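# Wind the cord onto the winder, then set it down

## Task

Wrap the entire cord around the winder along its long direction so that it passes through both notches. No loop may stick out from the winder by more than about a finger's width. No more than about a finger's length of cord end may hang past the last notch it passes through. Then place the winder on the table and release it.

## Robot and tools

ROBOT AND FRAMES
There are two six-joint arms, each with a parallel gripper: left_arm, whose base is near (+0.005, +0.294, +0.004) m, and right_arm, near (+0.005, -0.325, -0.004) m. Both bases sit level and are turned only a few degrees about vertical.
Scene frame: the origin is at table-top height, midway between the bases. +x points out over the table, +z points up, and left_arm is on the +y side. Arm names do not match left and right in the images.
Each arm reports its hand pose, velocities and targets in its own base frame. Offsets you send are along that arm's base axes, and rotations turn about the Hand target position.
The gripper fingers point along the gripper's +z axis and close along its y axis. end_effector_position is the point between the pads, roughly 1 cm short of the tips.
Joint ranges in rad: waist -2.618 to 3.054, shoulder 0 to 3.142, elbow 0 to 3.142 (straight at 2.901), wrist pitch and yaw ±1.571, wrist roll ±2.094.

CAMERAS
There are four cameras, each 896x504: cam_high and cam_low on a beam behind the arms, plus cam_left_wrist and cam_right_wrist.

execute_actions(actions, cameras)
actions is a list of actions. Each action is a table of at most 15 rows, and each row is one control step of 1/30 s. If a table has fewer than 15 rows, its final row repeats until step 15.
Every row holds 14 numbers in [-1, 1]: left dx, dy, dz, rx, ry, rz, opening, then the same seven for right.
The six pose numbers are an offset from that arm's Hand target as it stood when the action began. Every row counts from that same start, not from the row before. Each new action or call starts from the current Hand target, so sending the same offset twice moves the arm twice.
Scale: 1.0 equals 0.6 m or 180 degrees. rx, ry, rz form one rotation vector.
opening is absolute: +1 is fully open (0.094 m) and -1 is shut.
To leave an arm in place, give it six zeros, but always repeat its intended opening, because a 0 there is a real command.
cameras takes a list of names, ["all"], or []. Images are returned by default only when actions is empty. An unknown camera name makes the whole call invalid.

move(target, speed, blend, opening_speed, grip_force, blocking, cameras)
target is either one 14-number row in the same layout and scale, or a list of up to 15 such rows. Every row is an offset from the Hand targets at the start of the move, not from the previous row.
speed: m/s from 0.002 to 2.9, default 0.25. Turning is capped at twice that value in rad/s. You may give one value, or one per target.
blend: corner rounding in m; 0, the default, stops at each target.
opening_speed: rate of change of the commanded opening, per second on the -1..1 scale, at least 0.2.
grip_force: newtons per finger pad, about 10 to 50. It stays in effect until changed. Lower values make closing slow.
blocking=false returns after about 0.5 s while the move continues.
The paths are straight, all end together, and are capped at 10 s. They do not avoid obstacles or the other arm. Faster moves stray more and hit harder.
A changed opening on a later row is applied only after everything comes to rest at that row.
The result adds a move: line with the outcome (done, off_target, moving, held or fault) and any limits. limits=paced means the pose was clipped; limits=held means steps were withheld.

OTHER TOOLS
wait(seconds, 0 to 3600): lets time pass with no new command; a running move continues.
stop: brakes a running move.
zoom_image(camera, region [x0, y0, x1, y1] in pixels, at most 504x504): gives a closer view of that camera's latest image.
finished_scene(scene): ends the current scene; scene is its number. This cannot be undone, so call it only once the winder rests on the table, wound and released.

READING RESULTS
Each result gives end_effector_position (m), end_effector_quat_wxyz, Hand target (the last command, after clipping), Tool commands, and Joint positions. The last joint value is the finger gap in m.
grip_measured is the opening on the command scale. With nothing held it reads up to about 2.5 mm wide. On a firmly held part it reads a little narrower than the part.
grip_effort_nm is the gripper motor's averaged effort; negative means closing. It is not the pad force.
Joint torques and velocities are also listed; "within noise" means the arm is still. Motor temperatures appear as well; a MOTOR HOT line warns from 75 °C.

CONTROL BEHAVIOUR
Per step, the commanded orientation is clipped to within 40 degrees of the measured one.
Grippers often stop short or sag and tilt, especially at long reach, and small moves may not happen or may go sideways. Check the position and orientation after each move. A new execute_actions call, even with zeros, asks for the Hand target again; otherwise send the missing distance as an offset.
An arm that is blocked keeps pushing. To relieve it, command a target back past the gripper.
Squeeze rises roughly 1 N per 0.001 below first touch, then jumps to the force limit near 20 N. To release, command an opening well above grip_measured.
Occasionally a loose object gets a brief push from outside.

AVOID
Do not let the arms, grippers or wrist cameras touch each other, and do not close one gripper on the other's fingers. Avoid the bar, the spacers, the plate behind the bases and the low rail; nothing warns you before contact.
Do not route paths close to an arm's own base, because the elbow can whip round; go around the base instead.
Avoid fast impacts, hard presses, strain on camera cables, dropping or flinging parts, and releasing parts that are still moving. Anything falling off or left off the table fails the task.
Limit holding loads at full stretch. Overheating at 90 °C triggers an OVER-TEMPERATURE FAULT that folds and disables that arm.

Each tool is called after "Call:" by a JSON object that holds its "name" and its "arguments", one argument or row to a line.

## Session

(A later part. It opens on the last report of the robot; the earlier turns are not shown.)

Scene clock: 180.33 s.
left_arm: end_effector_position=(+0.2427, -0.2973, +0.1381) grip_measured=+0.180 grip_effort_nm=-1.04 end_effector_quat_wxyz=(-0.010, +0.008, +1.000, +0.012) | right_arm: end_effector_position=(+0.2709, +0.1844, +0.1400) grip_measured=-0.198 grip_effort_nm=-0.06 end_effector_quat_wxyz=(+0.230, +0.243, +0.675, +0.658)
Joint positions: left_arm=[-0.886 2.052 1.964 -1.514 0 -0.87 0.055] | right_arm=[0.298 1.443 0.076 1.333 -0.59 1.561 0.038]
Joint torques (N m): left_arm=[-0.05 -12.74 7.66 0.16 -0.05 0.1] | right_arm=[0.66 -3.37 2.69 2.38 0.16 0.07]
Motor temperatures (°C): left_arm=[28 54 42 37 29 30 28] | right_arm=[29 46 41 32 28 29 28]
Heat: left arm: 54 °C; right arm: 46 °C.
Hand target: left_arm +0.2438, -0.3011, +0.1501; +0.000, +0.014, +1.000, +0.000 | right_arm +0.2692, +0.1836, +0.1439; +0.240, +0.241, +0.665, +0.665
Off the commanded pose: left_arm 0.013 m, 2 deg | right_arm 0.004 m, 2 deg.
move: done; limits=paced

Call:
{"name": "move", "arguments": {
  "target": [0, 0, 0, 0, 0, 0, 0.15, 0.0007, 0.1358, 0.006, 0, 0, 0.24, -0.2],
  "speed": 0.2,
  "cameras": ["cam_right_wrist", "cam_low"]
}}

Scene clock: 210.47 s.
left_arm: end_effector_position=(+0.2427, -0.2973, +0.1381) grip_measured=+0.180 grip_effort_nm=-1.04 end_effector_quat_wxyz=(-0.010, +0.008, +1.000, +0.012) | right_arm: end_effector_position=(+0.2665, +0.2610, +0.1501) grip_measured=-0.198 grip_effort_nm=-0.06 end_effector_quat_wxyz=(-0.007, -0.026, +0.704, +0.709)
Joint positions: left_arm=[-0.886 2.052 1.964 -1.514 0 -0.87 0.055] | right_arm=[0.308 1.846 0.541 1.331 -1.31 1.569 0.038]
Joint torques (N m): left_arm=[-0.05 -12.74 7.66 0.16 -0.05 0.1] | right_arm=[0.64 -7.24 5.76 1.16 -0.08 0.07]
Motor temperatures (°C): left_arm=[28 57 43 35 29 30 29] | right_arm=[29 41 40 37 27 29 28]
Heat: left arm: 57 °C; right arm: 41 °C.
Hand target: left_arm +0.2438, -0.3011, +0.1501; +0.000, +0.014, +1.000, +0.000 | right_arm +0.2697, +0.2651, +0.1476; -0.021, -0.021, +0.707, +0.706
Off the commanded pose: left_arm 0.013 m, 2 deg | right_arm 0.006 m, 2 deg.
move: done
Images, in order (width x height): cam_low 896x504, cam_right_wrist 896x504.

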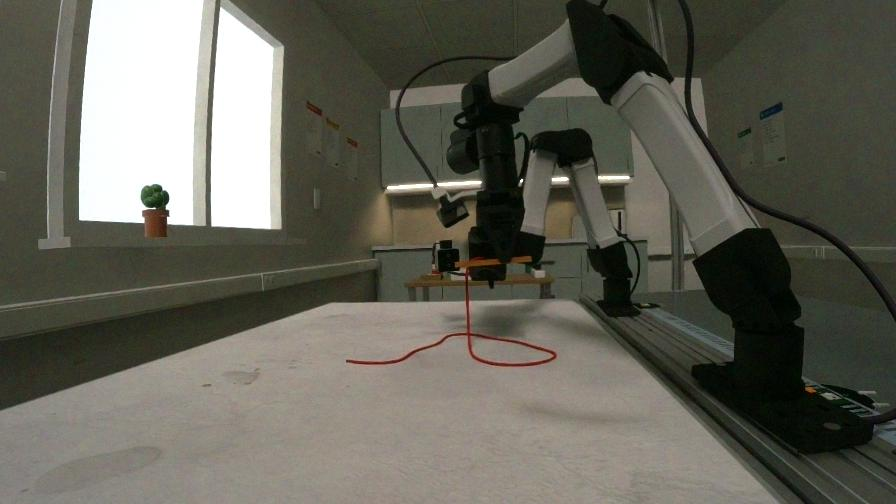

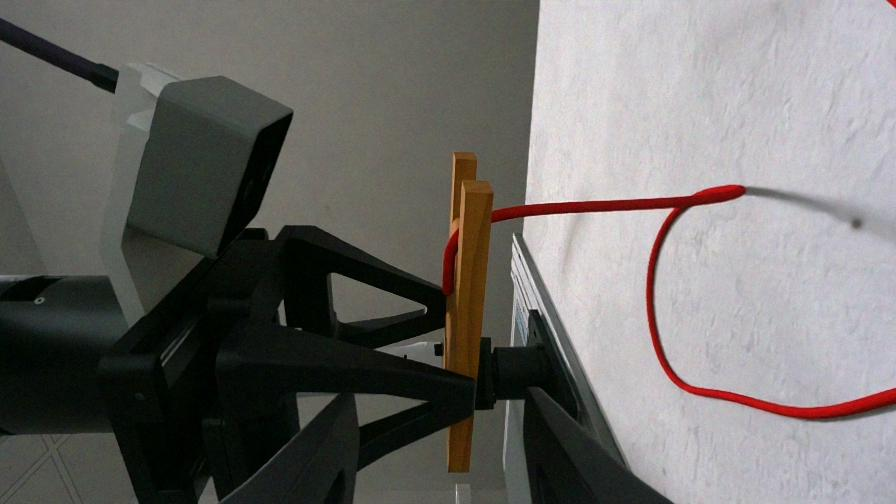

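Call:
{"name": "move", "arguments": {
  "target": [0, 0, 0, 0, 0, 0, 0.15, 0.0053, 0.0503, -0.0117, 0, 0.0139, 0, -0.2],
  "speed": 0.12,
  "cameras": ["cam_right_wrist", "cam_left_wrist"]
}}

Scene clock: 217.00 s.
left_arm: end_effector_position=(+0.2427, -0.2973, +0.1381) grip_measured=+0.180 grip_effort_nm=-1.04 end_effector_quat_wxyz=(-0.010, +0.008, +1.000, +0.012) | right_arm: end_effector_position=(+0.2671, +0.2906, +0.1422) grip_measured=-0.198 grip_effort_nm=-0.06 end_effector_quat_wxyz=(-0.033, -0.014, +0.705, +0.708)
Joint positions: left_arm=[-0.886 2.052 1.964 -1.514 0 -0.87 0.055] | right_arm=[0.398 1.912 0.596 1.331 -1.239 1.612 0.038]
Joint torques (N m): left_arm=[-0.05 -12.74 7.66 0.16 -0.05 0.1] | right_arm=[0.61 -7.84 5.64 1.35 0.15 0.06]
Motor temperatures (°C): left_arm=[28 57 44 35 29 30 29] | right_arm=[29 42 41 36 27 29 28]
Heat: left arm: 57 °C; right arm: 42 °C.
Hand target: left_arm +0.2438, -0.3011, +0.1501; +0.000, +0.014, +1.000, +0.000 | right_arm +0.2729, +0.2952, +0.1405; -0.037, -0.005, +0.707, +0.707
Off the commanded pose: left_arm 0.013 m, 2 deg | right_arm 0.008 m, 1 deg.
move: done
Images, in order (width x height): cam_left_wrist 896x504, cam_right_wrist 896x504.

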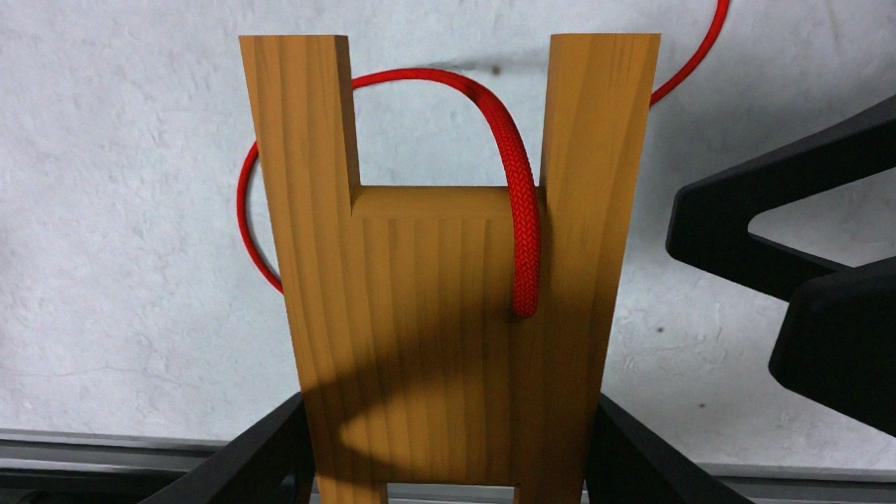

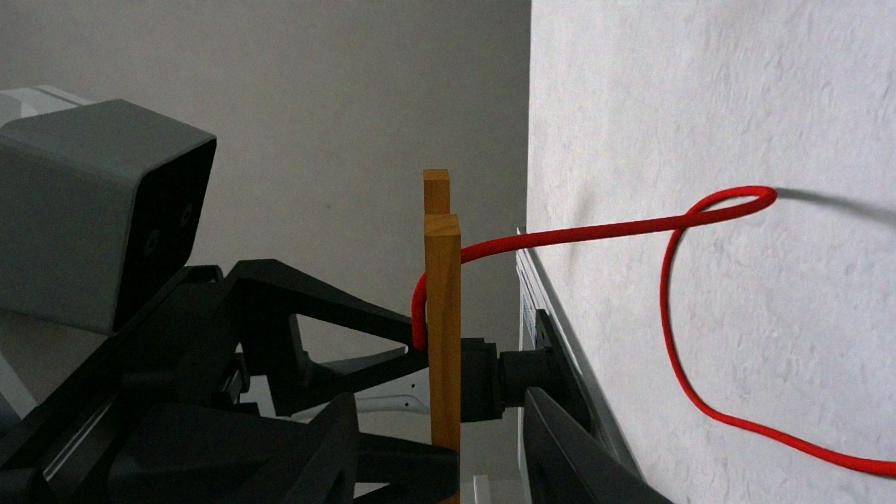

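Call:
{"name": "move", "arguments": {
  "target": [0, 0, 0, 0, 0, 0, 0.15, -0.0022, 0.0367, 0, 0, 0, 0, -0.2],
  "speed": 0.1,
  "cameras": ["cam_right_wrist", "cam_left_wrist"]
}}

Scene clock: 221.33 s.
left_arm: end_effector_position=(+0.2427, -0.2973, +0.1381) grip_measured=+0.180 grip_effort_nm=-1.04 end_effector_quat_wxyz=(-0.010, +0.008, +1.000, +0.012) | right_arm: end_effector_position=(+0.2646, +0.3126, +0.1444) grip_measured=-0.198 grip_effort_nm=-0.06 end_effector_quat_wxyz=(-0.031, -0.020, +0.703, +0.710)
Joint positions: left_arm=[-0.886 2.052 1.964 -1.514 0 -0.87 0.055] | right_arm=[0.465 1.931 0.63 1.331 -1.178 1.614 0.038]
Joint torques (N m): left_arm=[-0.03 -12.75 7.66 0.16 -0.05 0.1] | right_arm=[0.47 -8.13 5.76 1.25 0.16 0.07]
Motor temperatures (°C): left_arm=[28 58 44 35 29 30 29] | right_arm=[29 42 41 35 27 29 28]
Heat: left arm: 58 °C; right arm: 42 °C.
Hand target: left_arm +0.2438, -0.3011, +0.1501; +0.000, +0.014, +1.000, +0.000 | right_arm +0.2715, +0.3173, +0.1407; -0.037, -0.005, +0.707, +0.707
Off the commanded pose: left_arm 0.013 m, 2 deg | right_arm 0.009 m, 2 deg.
move: done
Images, in order (width x height): cam_left_wrist 896x504, cam_right_wrist 896x504.

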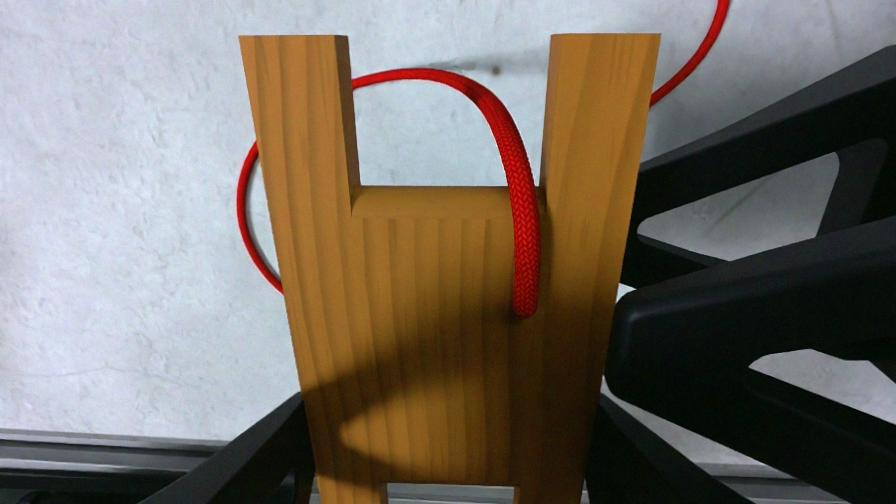

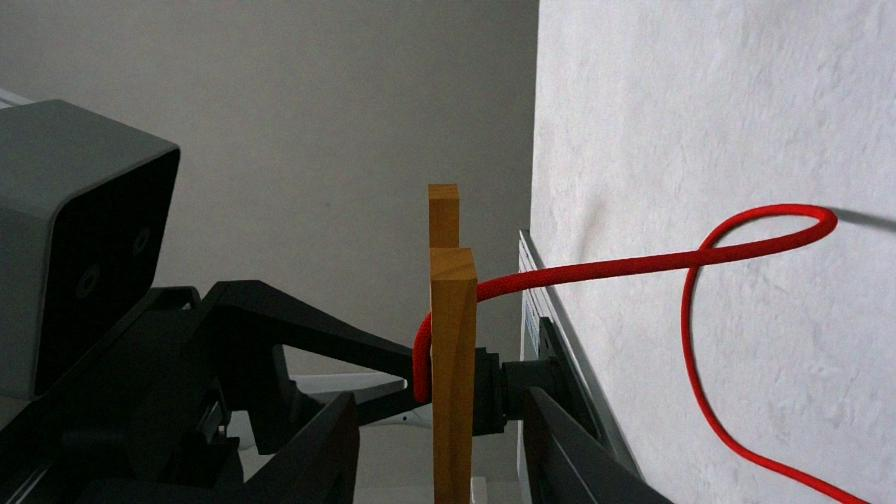

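Call:
{"name": "zoom_image", "arguments": {
  "camera": "cam_left_wrist",
  "region": [500, 240, 800, 504]
}}

Scaled by 1.680 from the camera's image (finer frame: 1280x720).

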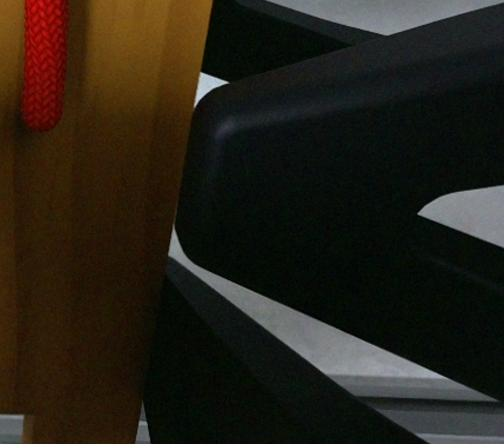

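Call:
{"name": "move", "arguments": {
  "target": [
    [0, 0, 0, 0, 0, 0, 0.15, -0.0004, 0.0067, -0.004, 0, 0, 0, -0.2],
    [0, 0, 0, 0, 0, 0, 0.15, -0.0004, 0.0067, -0.004, 0, 0, 0, -0.88]
  ],
  "speed": 0.1,
  "opening_speed": 0.6,
  "cameras": ["cam_right_wrist", "cam_left_wrist"]
}}

Scene clock: 233.80 s.
left_arm: end_effector_position=(+0.2427, -0.2973, +0.1381) grip_measured=+0.180 grip_effort_nm=-1.04 end_effector_quat_wxyz=(-0.010, +0.008, +1.000, +0.012) | right_arm: end_effector_position=(+0.2654, +0.3162, +0.1414) grip_measured=-0.831 grip_effort_nm=-0.99 end_effector_quat_wxyz=(-0.034, -0.015, +0.704, +0.709)
Joint positions: left_arm=[-0.886 2.052 1.964 -1.514 0 -0.87 0.055] | right_arm=[0.475 1.945 0.636 1.331 -1.165 1.618 0.008]
Joint torques (N m): left_arm=[-0.05 -12.74 7.66 0.16 -0.05 0.1] | right_arm=[0.62 -8.25 5.72 1.32 0.16 0.01]
Motor temperatures (°C): left_arm=[28 58 44 34 29 30 29] | right_arm=[29 42 41 34 27 29 28]
Heat: left arm: 58 °C; right arm: 42 °C.
Hand target: left_arm +0.2438, -0.3011, +0.1501; +0.000, +0.014, +1.000, +0.000 | right_arm +0.2714, +0.3213, +0.1382; -0.037, -0.005, +0.707, +0.707
Off the commanded pose: left_arm 0.013 m, 2 deg | right_arm 0.008 m, 1 deg.
move: done
Images, in order (width x height): cam_left_wrist 896x504, cam_right_wrist 896x504.

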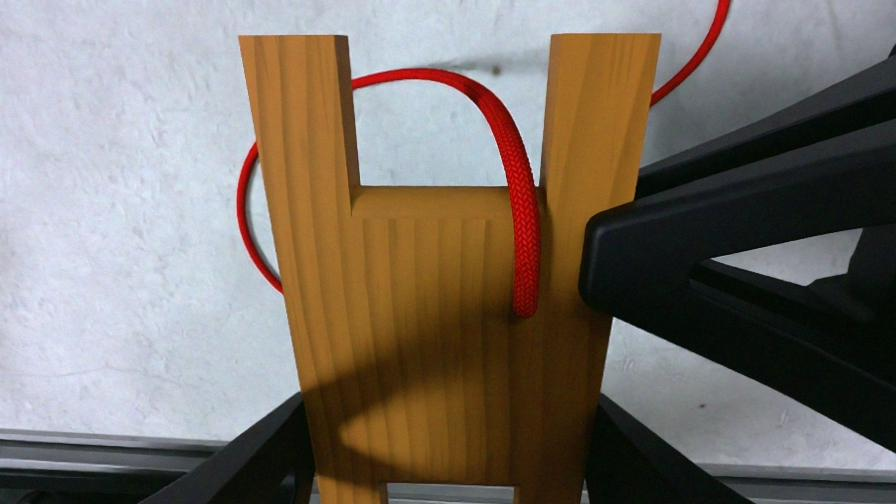

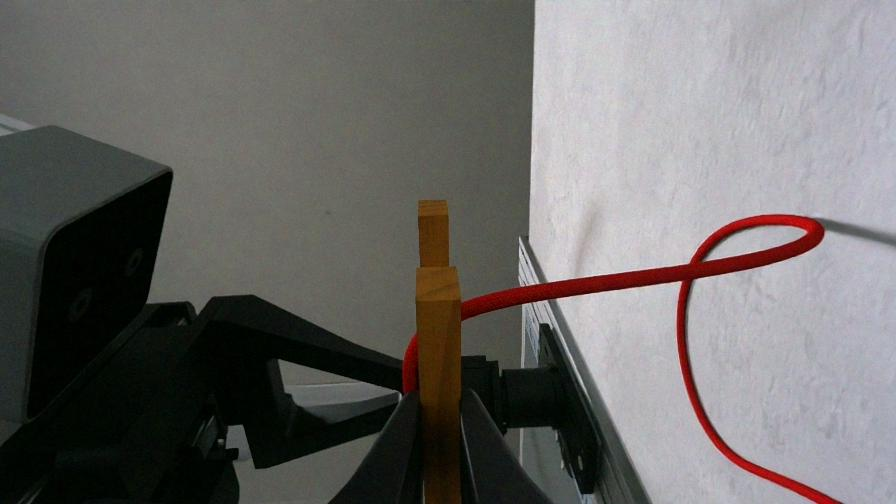

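Call:
{"name": "move", "arguments": {
  "target": [
    [0, 0, 0, 0, 0, 0, 0.55, 0, 0, 0, 0, 0, 0, -0.88],
    [0, 0, 0.1, 0, 0, 0, 0.55, 0, 0, 0, 0, 0, 0, -0.88]
  ],
  "speed": 0.15,
  "opening_speed": 0.8,
  "cameras": ["cam_right_wrist", "cam_left_wrist"]
}}

Scene clock: 242.87 s.
left_arm: end_effector_position=(+0.2455, -0.3004, +0.1950) grip_measured=+0.548 grip_effort_nm=0.12 end_effector_quat_wxyz=(+0.040, +0.009, +0.998, -0.047) | right_arm: end_effector_position=(+0.2657, +0.3162, +0.1410) grip_measured=-0.831 grip_effort_nm=-0.99 end_effector_quat_wxyz=(-0.034, -0.014, +0.704, +0.709)
Joint positions: left_arm=[-0.886 1.957 2.052 -1.543 -0.002 -0.869 0.073] | right_arm=[0.475 1.946 0.636 1.331 -1.164 1.618 0.008]
Joint torques (N m): left_arm=[-0.03 -12.66 7.31 0.52 -0.05 0.1] | right_arm=[0.62 -8.38 5.72 1.32 0.15 0.01]
Motor temperatures (°C): left_arm=[28 59 44 34 29 30 29] | right_arm=[29 43 41 34 27 28 29]
Heat: left arm: 59 °C; right arm: 43 °C.
Hand target: left_arm +0.2438, -0.3011, +0.2101; +0.000, +0.014, +1.000, +0.000 | right_arm +0.2714, +0.3213, +0.1383; -0.037, -0.005, +0.707, +0.707
Off the commanded pose: left_arm 0.015 m, 7 deg | right_arm 0.008 m, 1 deg.
joint sent to its limit (left arm) — joint 4 (wrist pitch), lower limit. The joint targets are off in orientation, not in position.
move: off_target (left_arm)
Images, in order (width x height): cam_left_wrist 896x504, cam_right_wrist 896x504.

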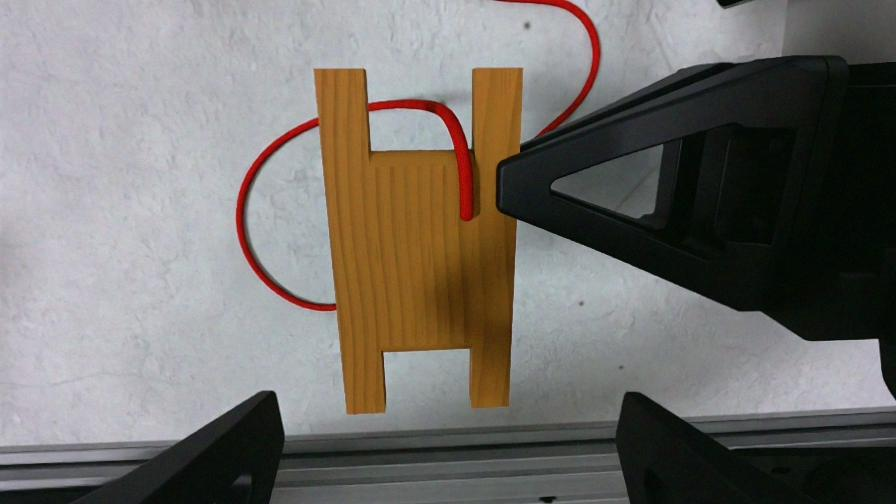

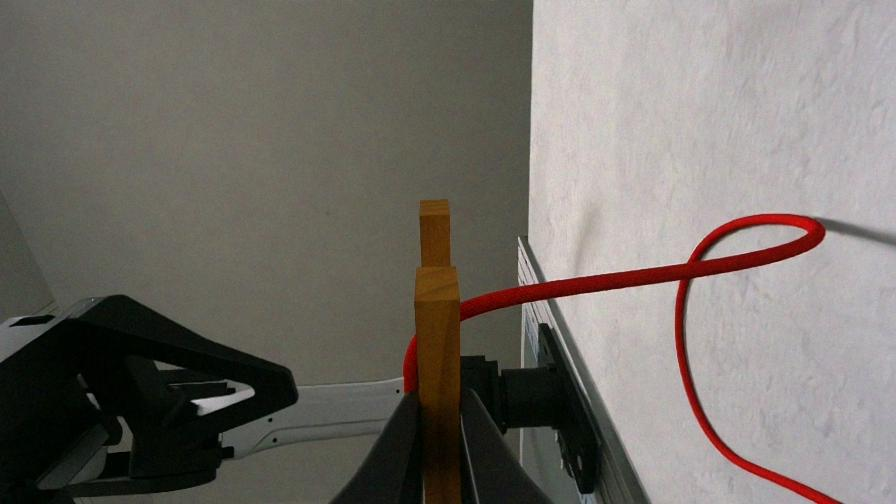

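Call:
{"name": "move", "arguments": {
  "target": [
    [0.0438, 0.199, 0.1098, -0.491, -0.1169, 0.1306, 0.55, 0, 0, 0, 0, 0, 0, -0.88],
    [0.0438, 0.199, 0.1098, -0.491, -0.1169, 0.1306, -0.2, -0.0415, -0.0098, 0.2428, 0, 0, 0, -0.88]
  ],
  "speed": [0.4, 0.2],
  "cameras": ["all"]
}}

Scene clock: 264.20 s.
left_arm: end_effector_position=(+0.2689, -0.1809, +0.2746) grip_measured=-0.197 grip_effort_nm=-0.15 end_effector_quat_wxyz=(+0.162, -0.181, +0.692, -0.680) | right_arm: end_effector_position=(+0.2473, +0.3130, +0.2668) grip_measured=-0.831 grip_effort_nm=-0.99 end_effector_quat_wxyz=(-0.053, +0.012, +0.710, +0.702)
Joint positions: left_arm=[-0.146 0.953 0.526 0.388 0.934 -1.561 0.038] | right_arm=[0.496 1.456 0.782 0.655 -1.133 1.644 0.008]
Joint torques (N m): left_arm=[-0.2 -2.06 5.11 3.09 -0.22 -0.08] | right_arm=[0.65 -9.69 8.84 1.28 0.14 -0.2]
Motor temperatures (°C): left_arm=[28 58 44 39 29 30 28] | right_arm=[29 44 42 33 27 28 29]
Heat: left arm: 58 °C; right arm: 44 °C.
Hand target: left_arm +0.2701, -0.1817, +0.2759; +0.174, -0.174, +0.685, -0.685 | right_arm +0.2464, +0.3155, +0.2839; -0.037, -0.005, +0.707, +0.707
Off the commanded pose: left_arm 0.002 m, 2 deg | right_arm 0.017 m, 3 deg.
move: off_target (right_arm)

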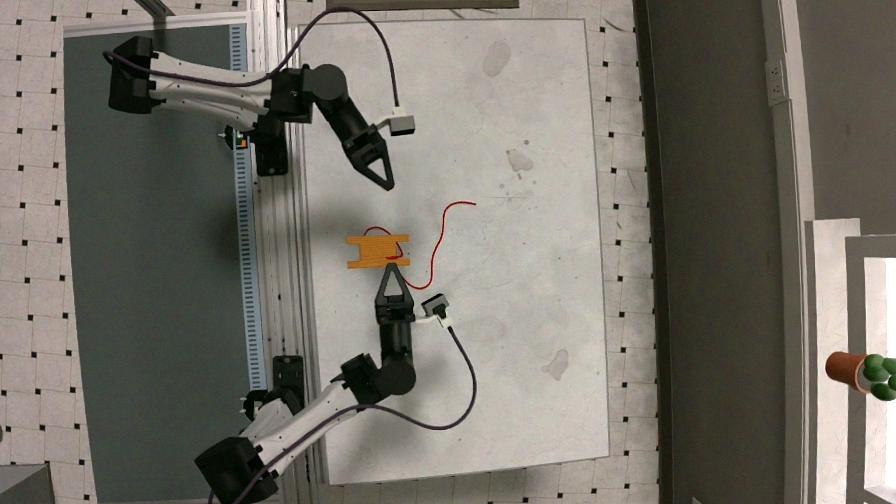

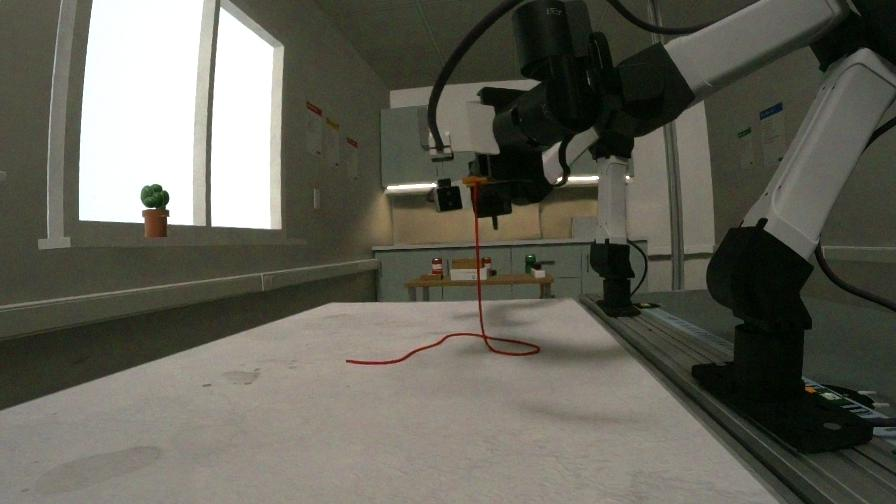

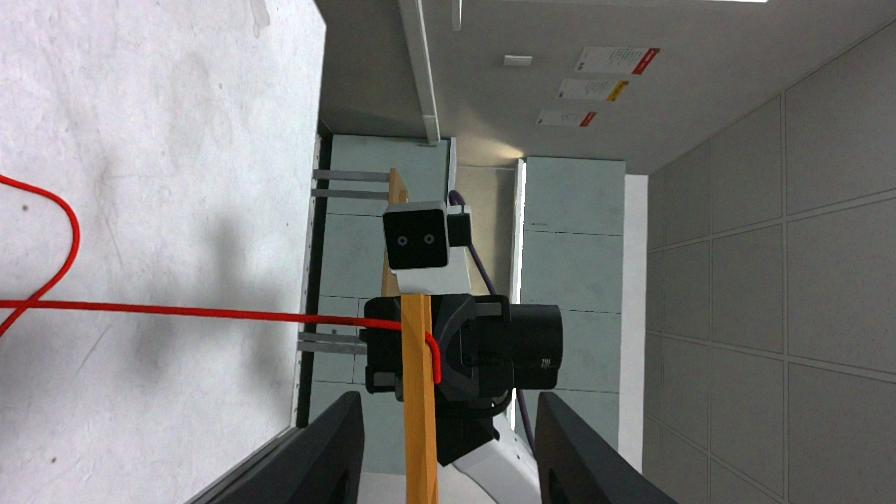

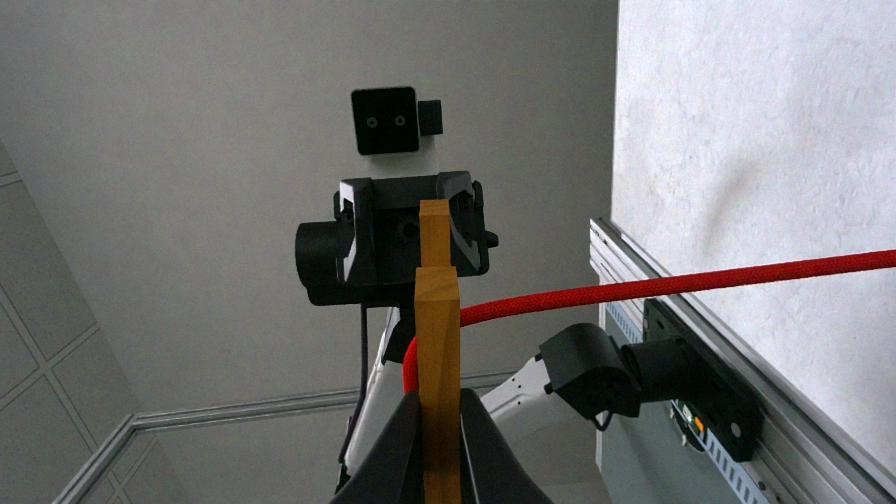

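Call:
{"name": "move", "arguments": {
  "target": [
    [0, 0, 0, 0, 0, 0, -0.2, 0, 0, 0, 0.03, -0.499, 0, -0.88],
    [0, 0, 0, 0, 0, 0, -0.2, 0, 0, 0, 0.059, -0.985, 0, -0.88]
  ],
  "speed": 0.5,
  "blend": [0.3, 0],
  "cameras": ["all"]
}}

Scene clock: 271.17 s.
left_arm: end_effector_position=(+0.2689, -0.1809, +0.2746) grip_measured=-0.197 grip_effort_nm=-0.15 end_effector_quat_wxyz=(+0.162, -0.181, +0.692, -0.680) | right_arm: end_effector_position=(+0.2478, +0.3130, +0.2654) grip_measured=-0.832 grip_effort_nm=-0.99 end_effector_quat_wxyz=(+0.700, -0.711, +0.024, +0.062)
Joint positions: left_arm=[-0.146 0.953 0.526 0.388 0.934 -1.561 0.038] | right_arm=[0.496 1.456 0.782 0.646 -1.13 -1.474 0.008]
Joint torques (N m): left_arm=[-0.18 -2.04 5.09 3.09 -0.22 -0.08] | right_arm=[0.64 -9.68 8.96 1.17 0.11 -0.04]
Motor temperatures (°C): left_arm=[28 55 44 44 29 30 27] | right_arm=[29 43 43 33 27 28 30]
Heat: left arm: 55 °C; right arm: 43 °C.
Hand target: left_arm +0.2701, -0.1817, +0.2759; +0.174, -0.174, +0.685, -0.685 | right_arm +0.2464, +0.3155, +0.2839; +0.705, -0.708, +0.009, +0.052
Off the commanded pose: left_arm 0.002 m, 2 deg | right_arm 0.019 m, 2 deg.
move: off_target (right_arm)

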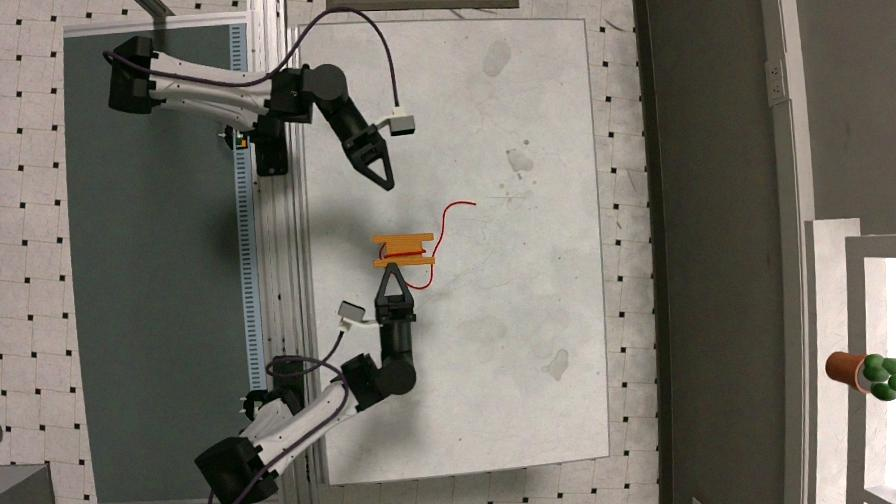

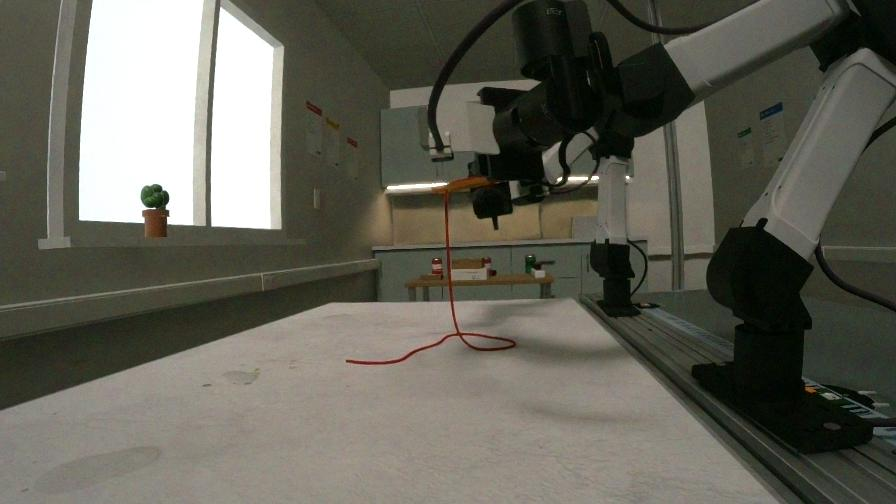

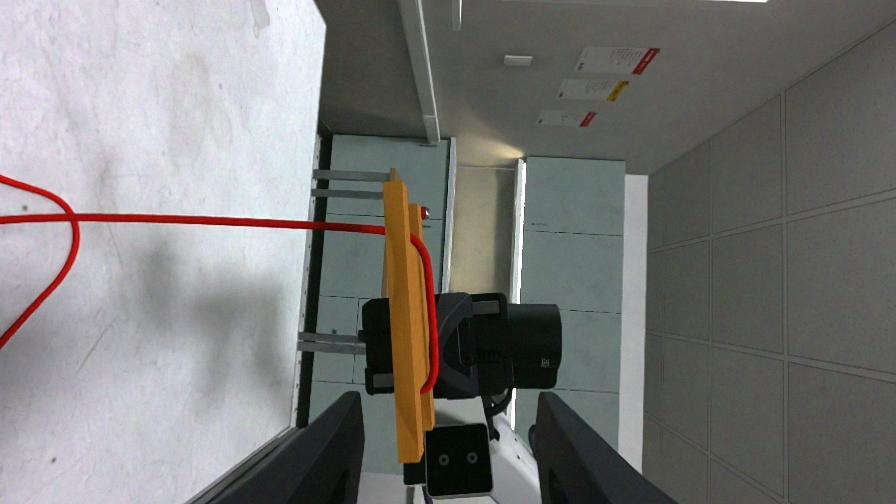

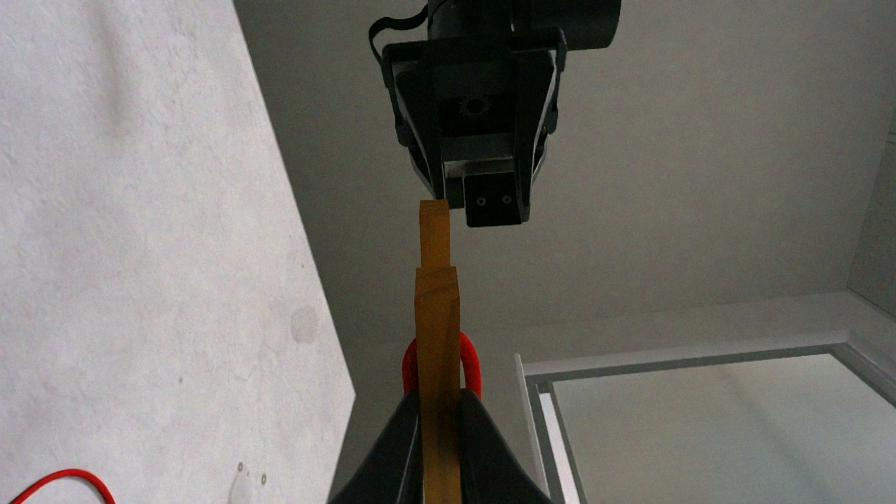

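Call:
{"name": "zoom_image", "arguments": {
  "camera": "cam_high",
  "region": [350, 210, 470, 300]
}}

Call:
{"name": "zoom_image", "arguments": {
  "camera": "cam_left_wrist",
  "region": [300, 140, 540, 504]
}}

Scaled by 4.200 from the camera's image (finer frame: 1280x720).

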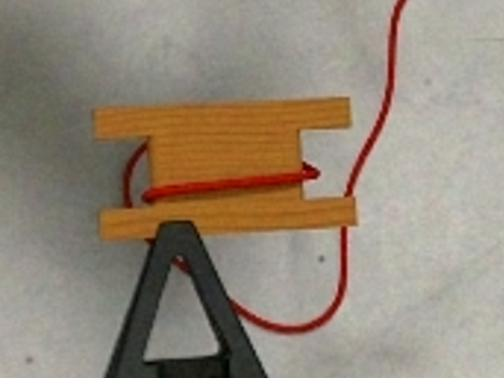

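Scaled by 1.385 from the camera's image (finer frame: 1280x720).

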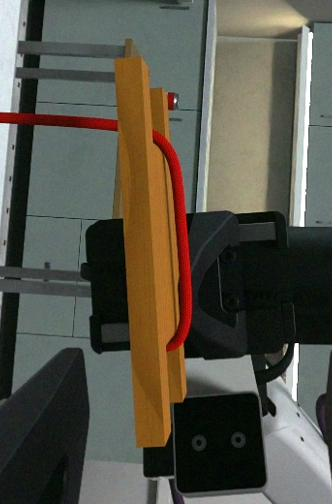

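Call:
{"name": "move", "arguments": {
  "target": [0.0427, -0.0847, -0.039, 0, 0, -0.1667, -0.2, 0, 0, 0, 0.002, -0.0333, 0, -0.88],
  "speed": 0.2,
  "cameras": ["cam_high", "cam_low", "cam_left_wrist", "cam_right_wrist"]
}}

Scene clock: 281.37 s.
left_arm: end_effector_position=(+0.2933, -0.2295, +0.2405) grip_measured=-0.197 grip_effort_nm=-0.15 end_effector_quat_wxyz=(-0.028, -0.025, +0.715, -0.698) | right_arm: end_effector_position=(+0.2478, +0.3130, +0.2652) grip_measured=-0.832 grip_effort_nm=-0.99 end_effector_quat_wxyz=(+0.702, -0.712, -0.013, +0.026)
Joint positions: left_arm=[-0.187 1.516 0.767 0.621 1.387 -1.519 0.038] | right_arm=[0.496 1.456 0.782 0.644 -1.13 -1.58 0.008]
Joint torques (N m): left_arm=[-0.14 -5.86 8.16 2.69 0.2 0.02] | right_arm=[0.65 -9.72 8.96 1.17 0.1 -0.05]
Heat: left arm: 52 °C; right arm: 45 °C.
Hand target: left_arm +0.2957, -0.2325, +0.2525; -0.010, +0.010, +0.707, -0.707 | right_arm +0.2464, +0.3155, +0.2839; +0.706, -0.707, -0.028, +0.015
Off the commanded pose: left_arm 0.013 m, 5 deg | right_arm 0.019 m, 2 deg.
move: off_target (left_arm, right_arm)

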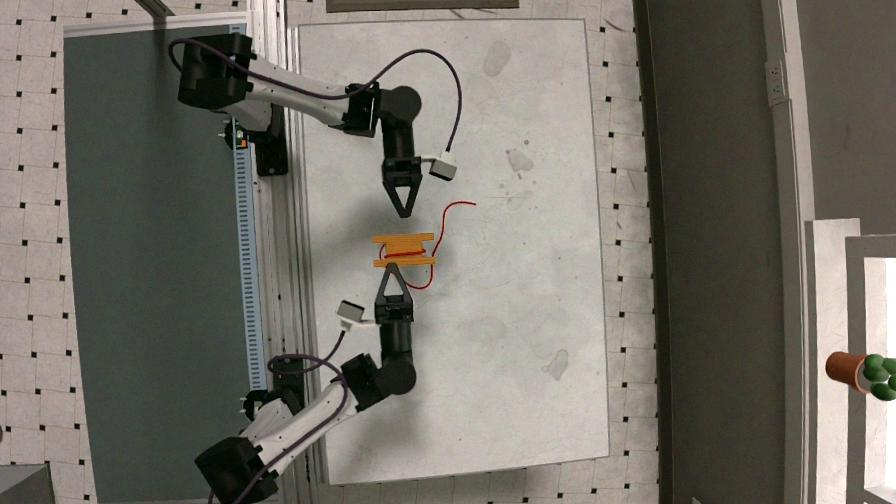

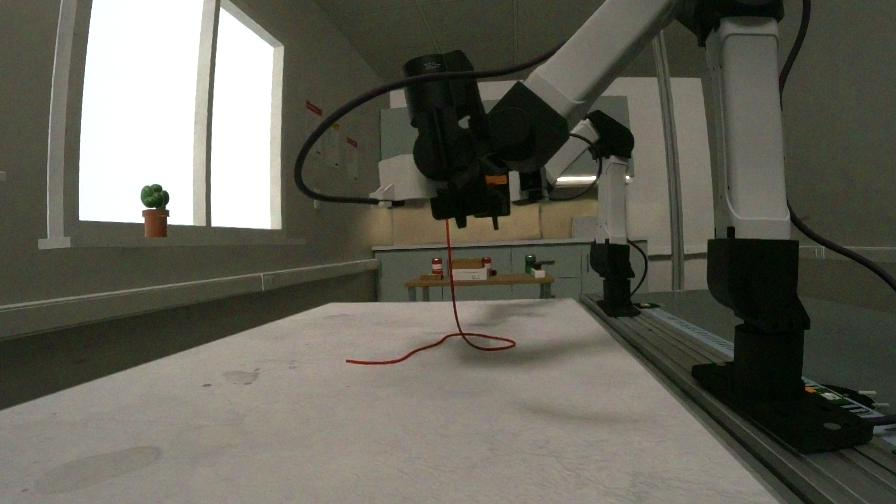

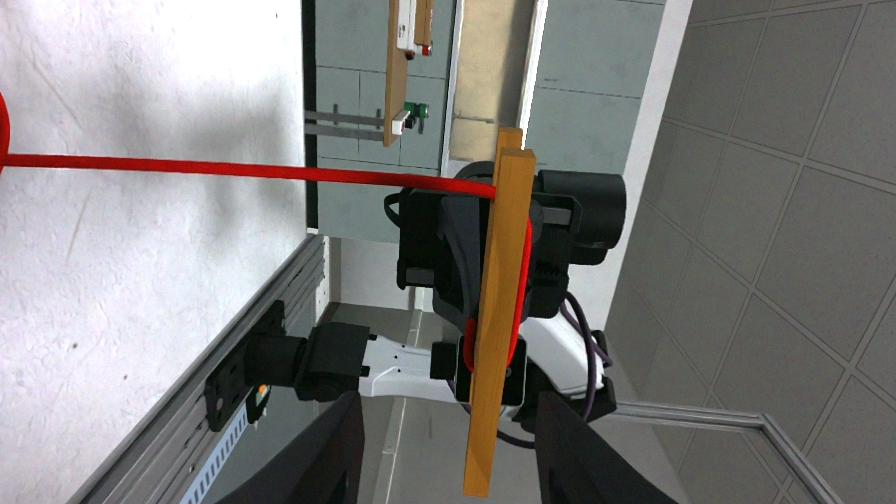

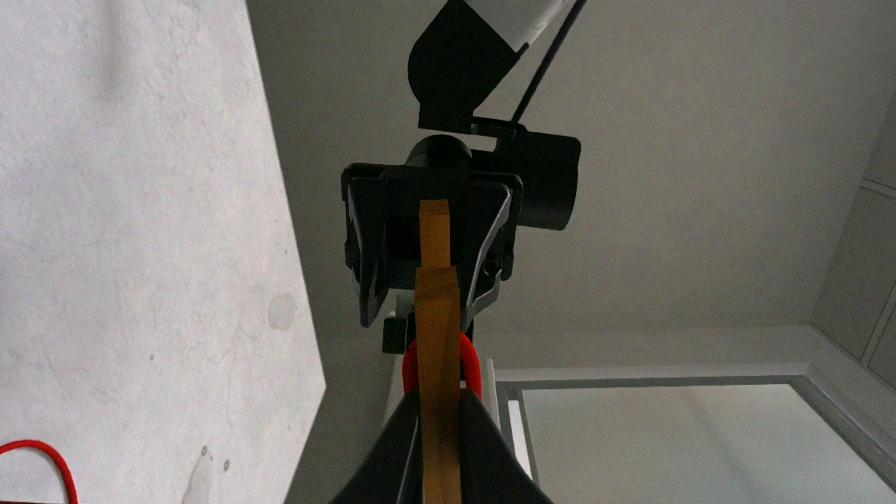

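Call:
{"name": "move", "arguments": {
  "target": [0.0038, -0.0433, 0.0175, 0, -0.0194, 0, -0.2, 0, 0, 0, 0, 0, 0, -0.88],
  "speed": 0.12,
  "cameras": ["cam_left_wrist", "cam_right_wrist"]
}}

Scene clock: 288.00 s.
left_arm: end_effector_position=(+0.2906, -0.2545, +0.2508) grip_measured=-0.197 grip_effort_nm=-0.15 end_effector_quat_wxyz=(-0.023, +0.001, +0.715, -0.699) | right_arm: end_effector_position=(+0.2478, +0.3130, +0.2652) grip_measured=-0.832 grip_effort_nm=-0.99 end_effector_quat_wxyz=(+0.702, -0.712, -0.013, +0.026)
Joint positions: left_arm=[-0.266 1.531 0.813 0.626 1.338 -1.513 0.038] | right_arm=[0.496 1.456 0.782 0.644 -1.13 -1.58 0.008]
Joint torques (N m): left_arm=[-0.18 -6.08 8.42 2.69 -0.16 0.2] | right_arm=[0.64 -9.72 8.96 1.17 0.1 -0.05]
Heat: left arm: 51 °C; right arm: 46 °C.
Hand target: left_arm +0.2979, -0.2585, +0.2631; +0.012, +0.031, +0.707, -0.706 | right_arm +0.2464, +0.3155, +0.2839; +0.706, -0.707, -0.028, +0.015
Off the commanded pose: left_arm 0.015 m, 5 deg | right_arm 0.019 m, 2 deg.
move: off_target (left_arm)

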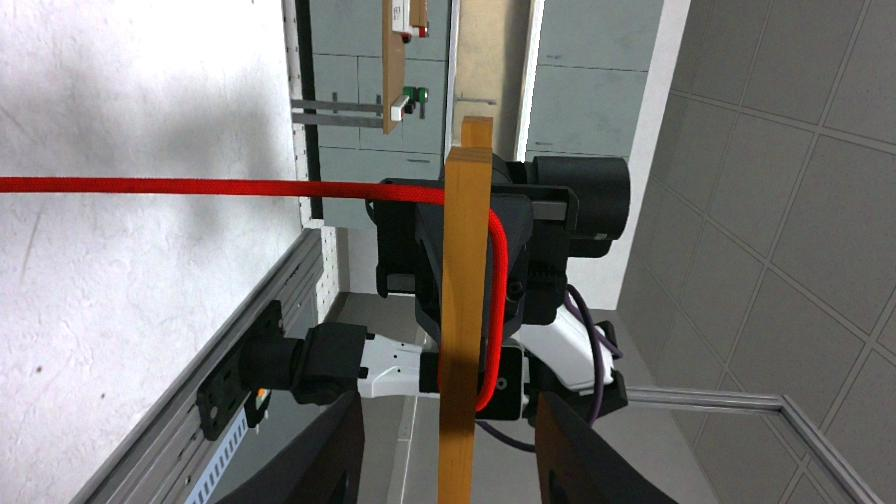

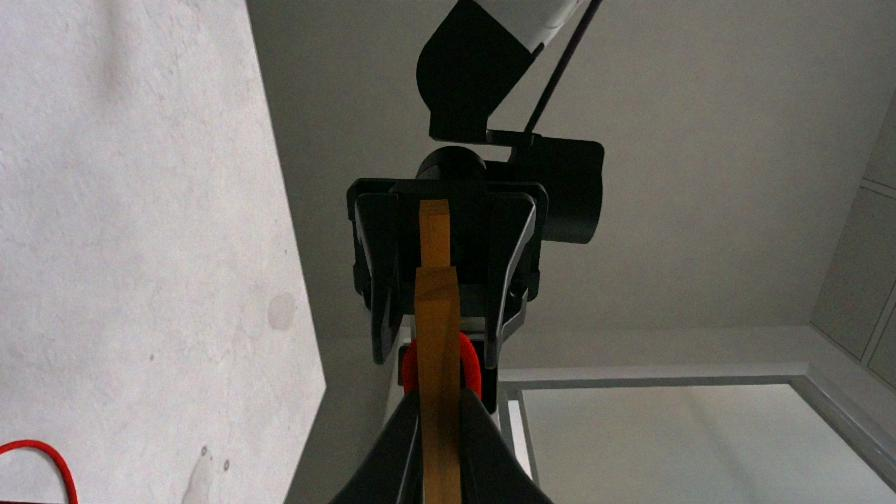

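Call:
{"name": "move", "arguments": {
  "target": [0.0042, -0.0285, 0.0045, 0, -0.005, 0, -0.2, 0, 0, 0, 0, 0, 0, -0.88],
  "speed": 0.1,
  "cameras": ["cam_left_wrist", "cam_high"]
}}

Call:
{"name": "zoom_image", "arguments": {
  "camera": "cam_high",
  "region": [350, 200, 470, 290]
}}

Scene clock: 293.03 s.
left_arm: end_effector_position=(+0.2929, -0.2717, +0.2536) grip_measured=-0.197 grip_effort_nm=-0.15 end_effector_quat_wxyz=(-0.016, +0.009, +0.715, -0.699) | right_arm: end_effector_position=(+0.2478, +0.3130, +0.2652) grip_measured=-0.832 grip_effort_nm=-0.99 end_effector_quat_wxyz=(+0.702, -0.712, -0.013, +0.026)
Joint positions: left_arm=[-0.316 1.555 0.846 0.626 1.288 -1.502 0.038] | right_arm=[0.496 1.456 0.782 0.644 -1.13 -1.58 0.008]
Joint torques (N m): left_arm=[-0.05 -6.37 8.46 2.68 -0.18 0.21] | right_arm=[0.64 -9.72 8.96 1.17 0.1 -0.04]
Motor temperatures (°C): left_arm=[28 50 45 47 29 30 27] | right_arm=[28 43 46 33 26 28 30]
Heat: left arm: 50 °C; right arm: 46 °C.
Hand target: left_arm +0.3005, -0.2756, +0.2658; +0.018, +0.037, +0.707, -0.706 | right_arm +0.2464, +0.3155, +0.2839; +0.706, -0.707, -0.028, +0.015
Off the commanded pose: left_arm 0.015 m, 5 deg | right_arm 0.019 m, 2 deg.
move: off_target (left_arm)
Images, in order (width x height): cam_high 896x504, cam_left_wrist 896x504.

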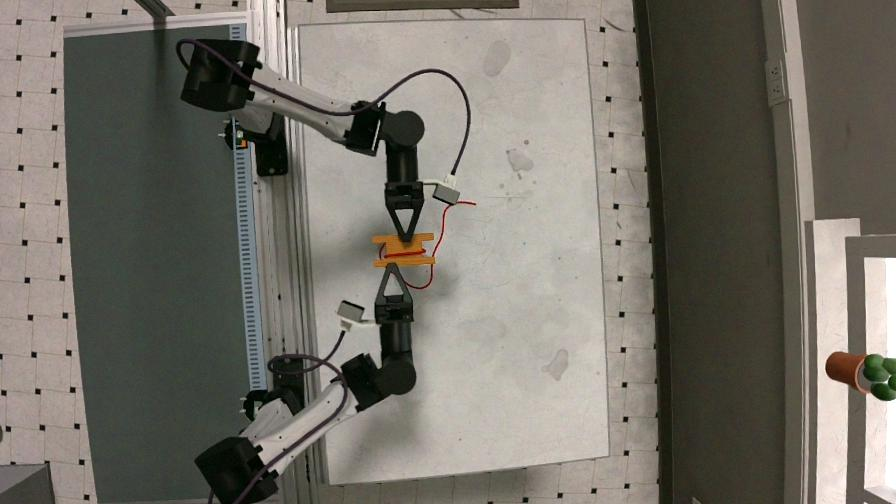

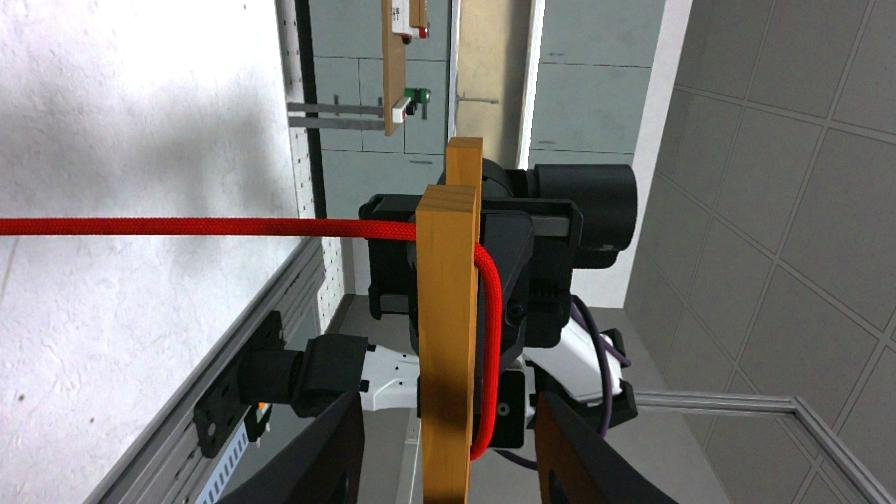

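Scaled by 4.200 from the camera's image (finer frame: 1280x720).

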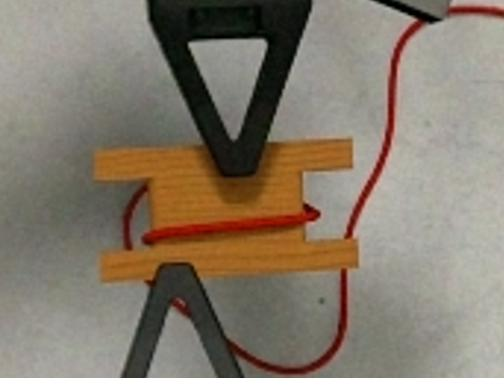

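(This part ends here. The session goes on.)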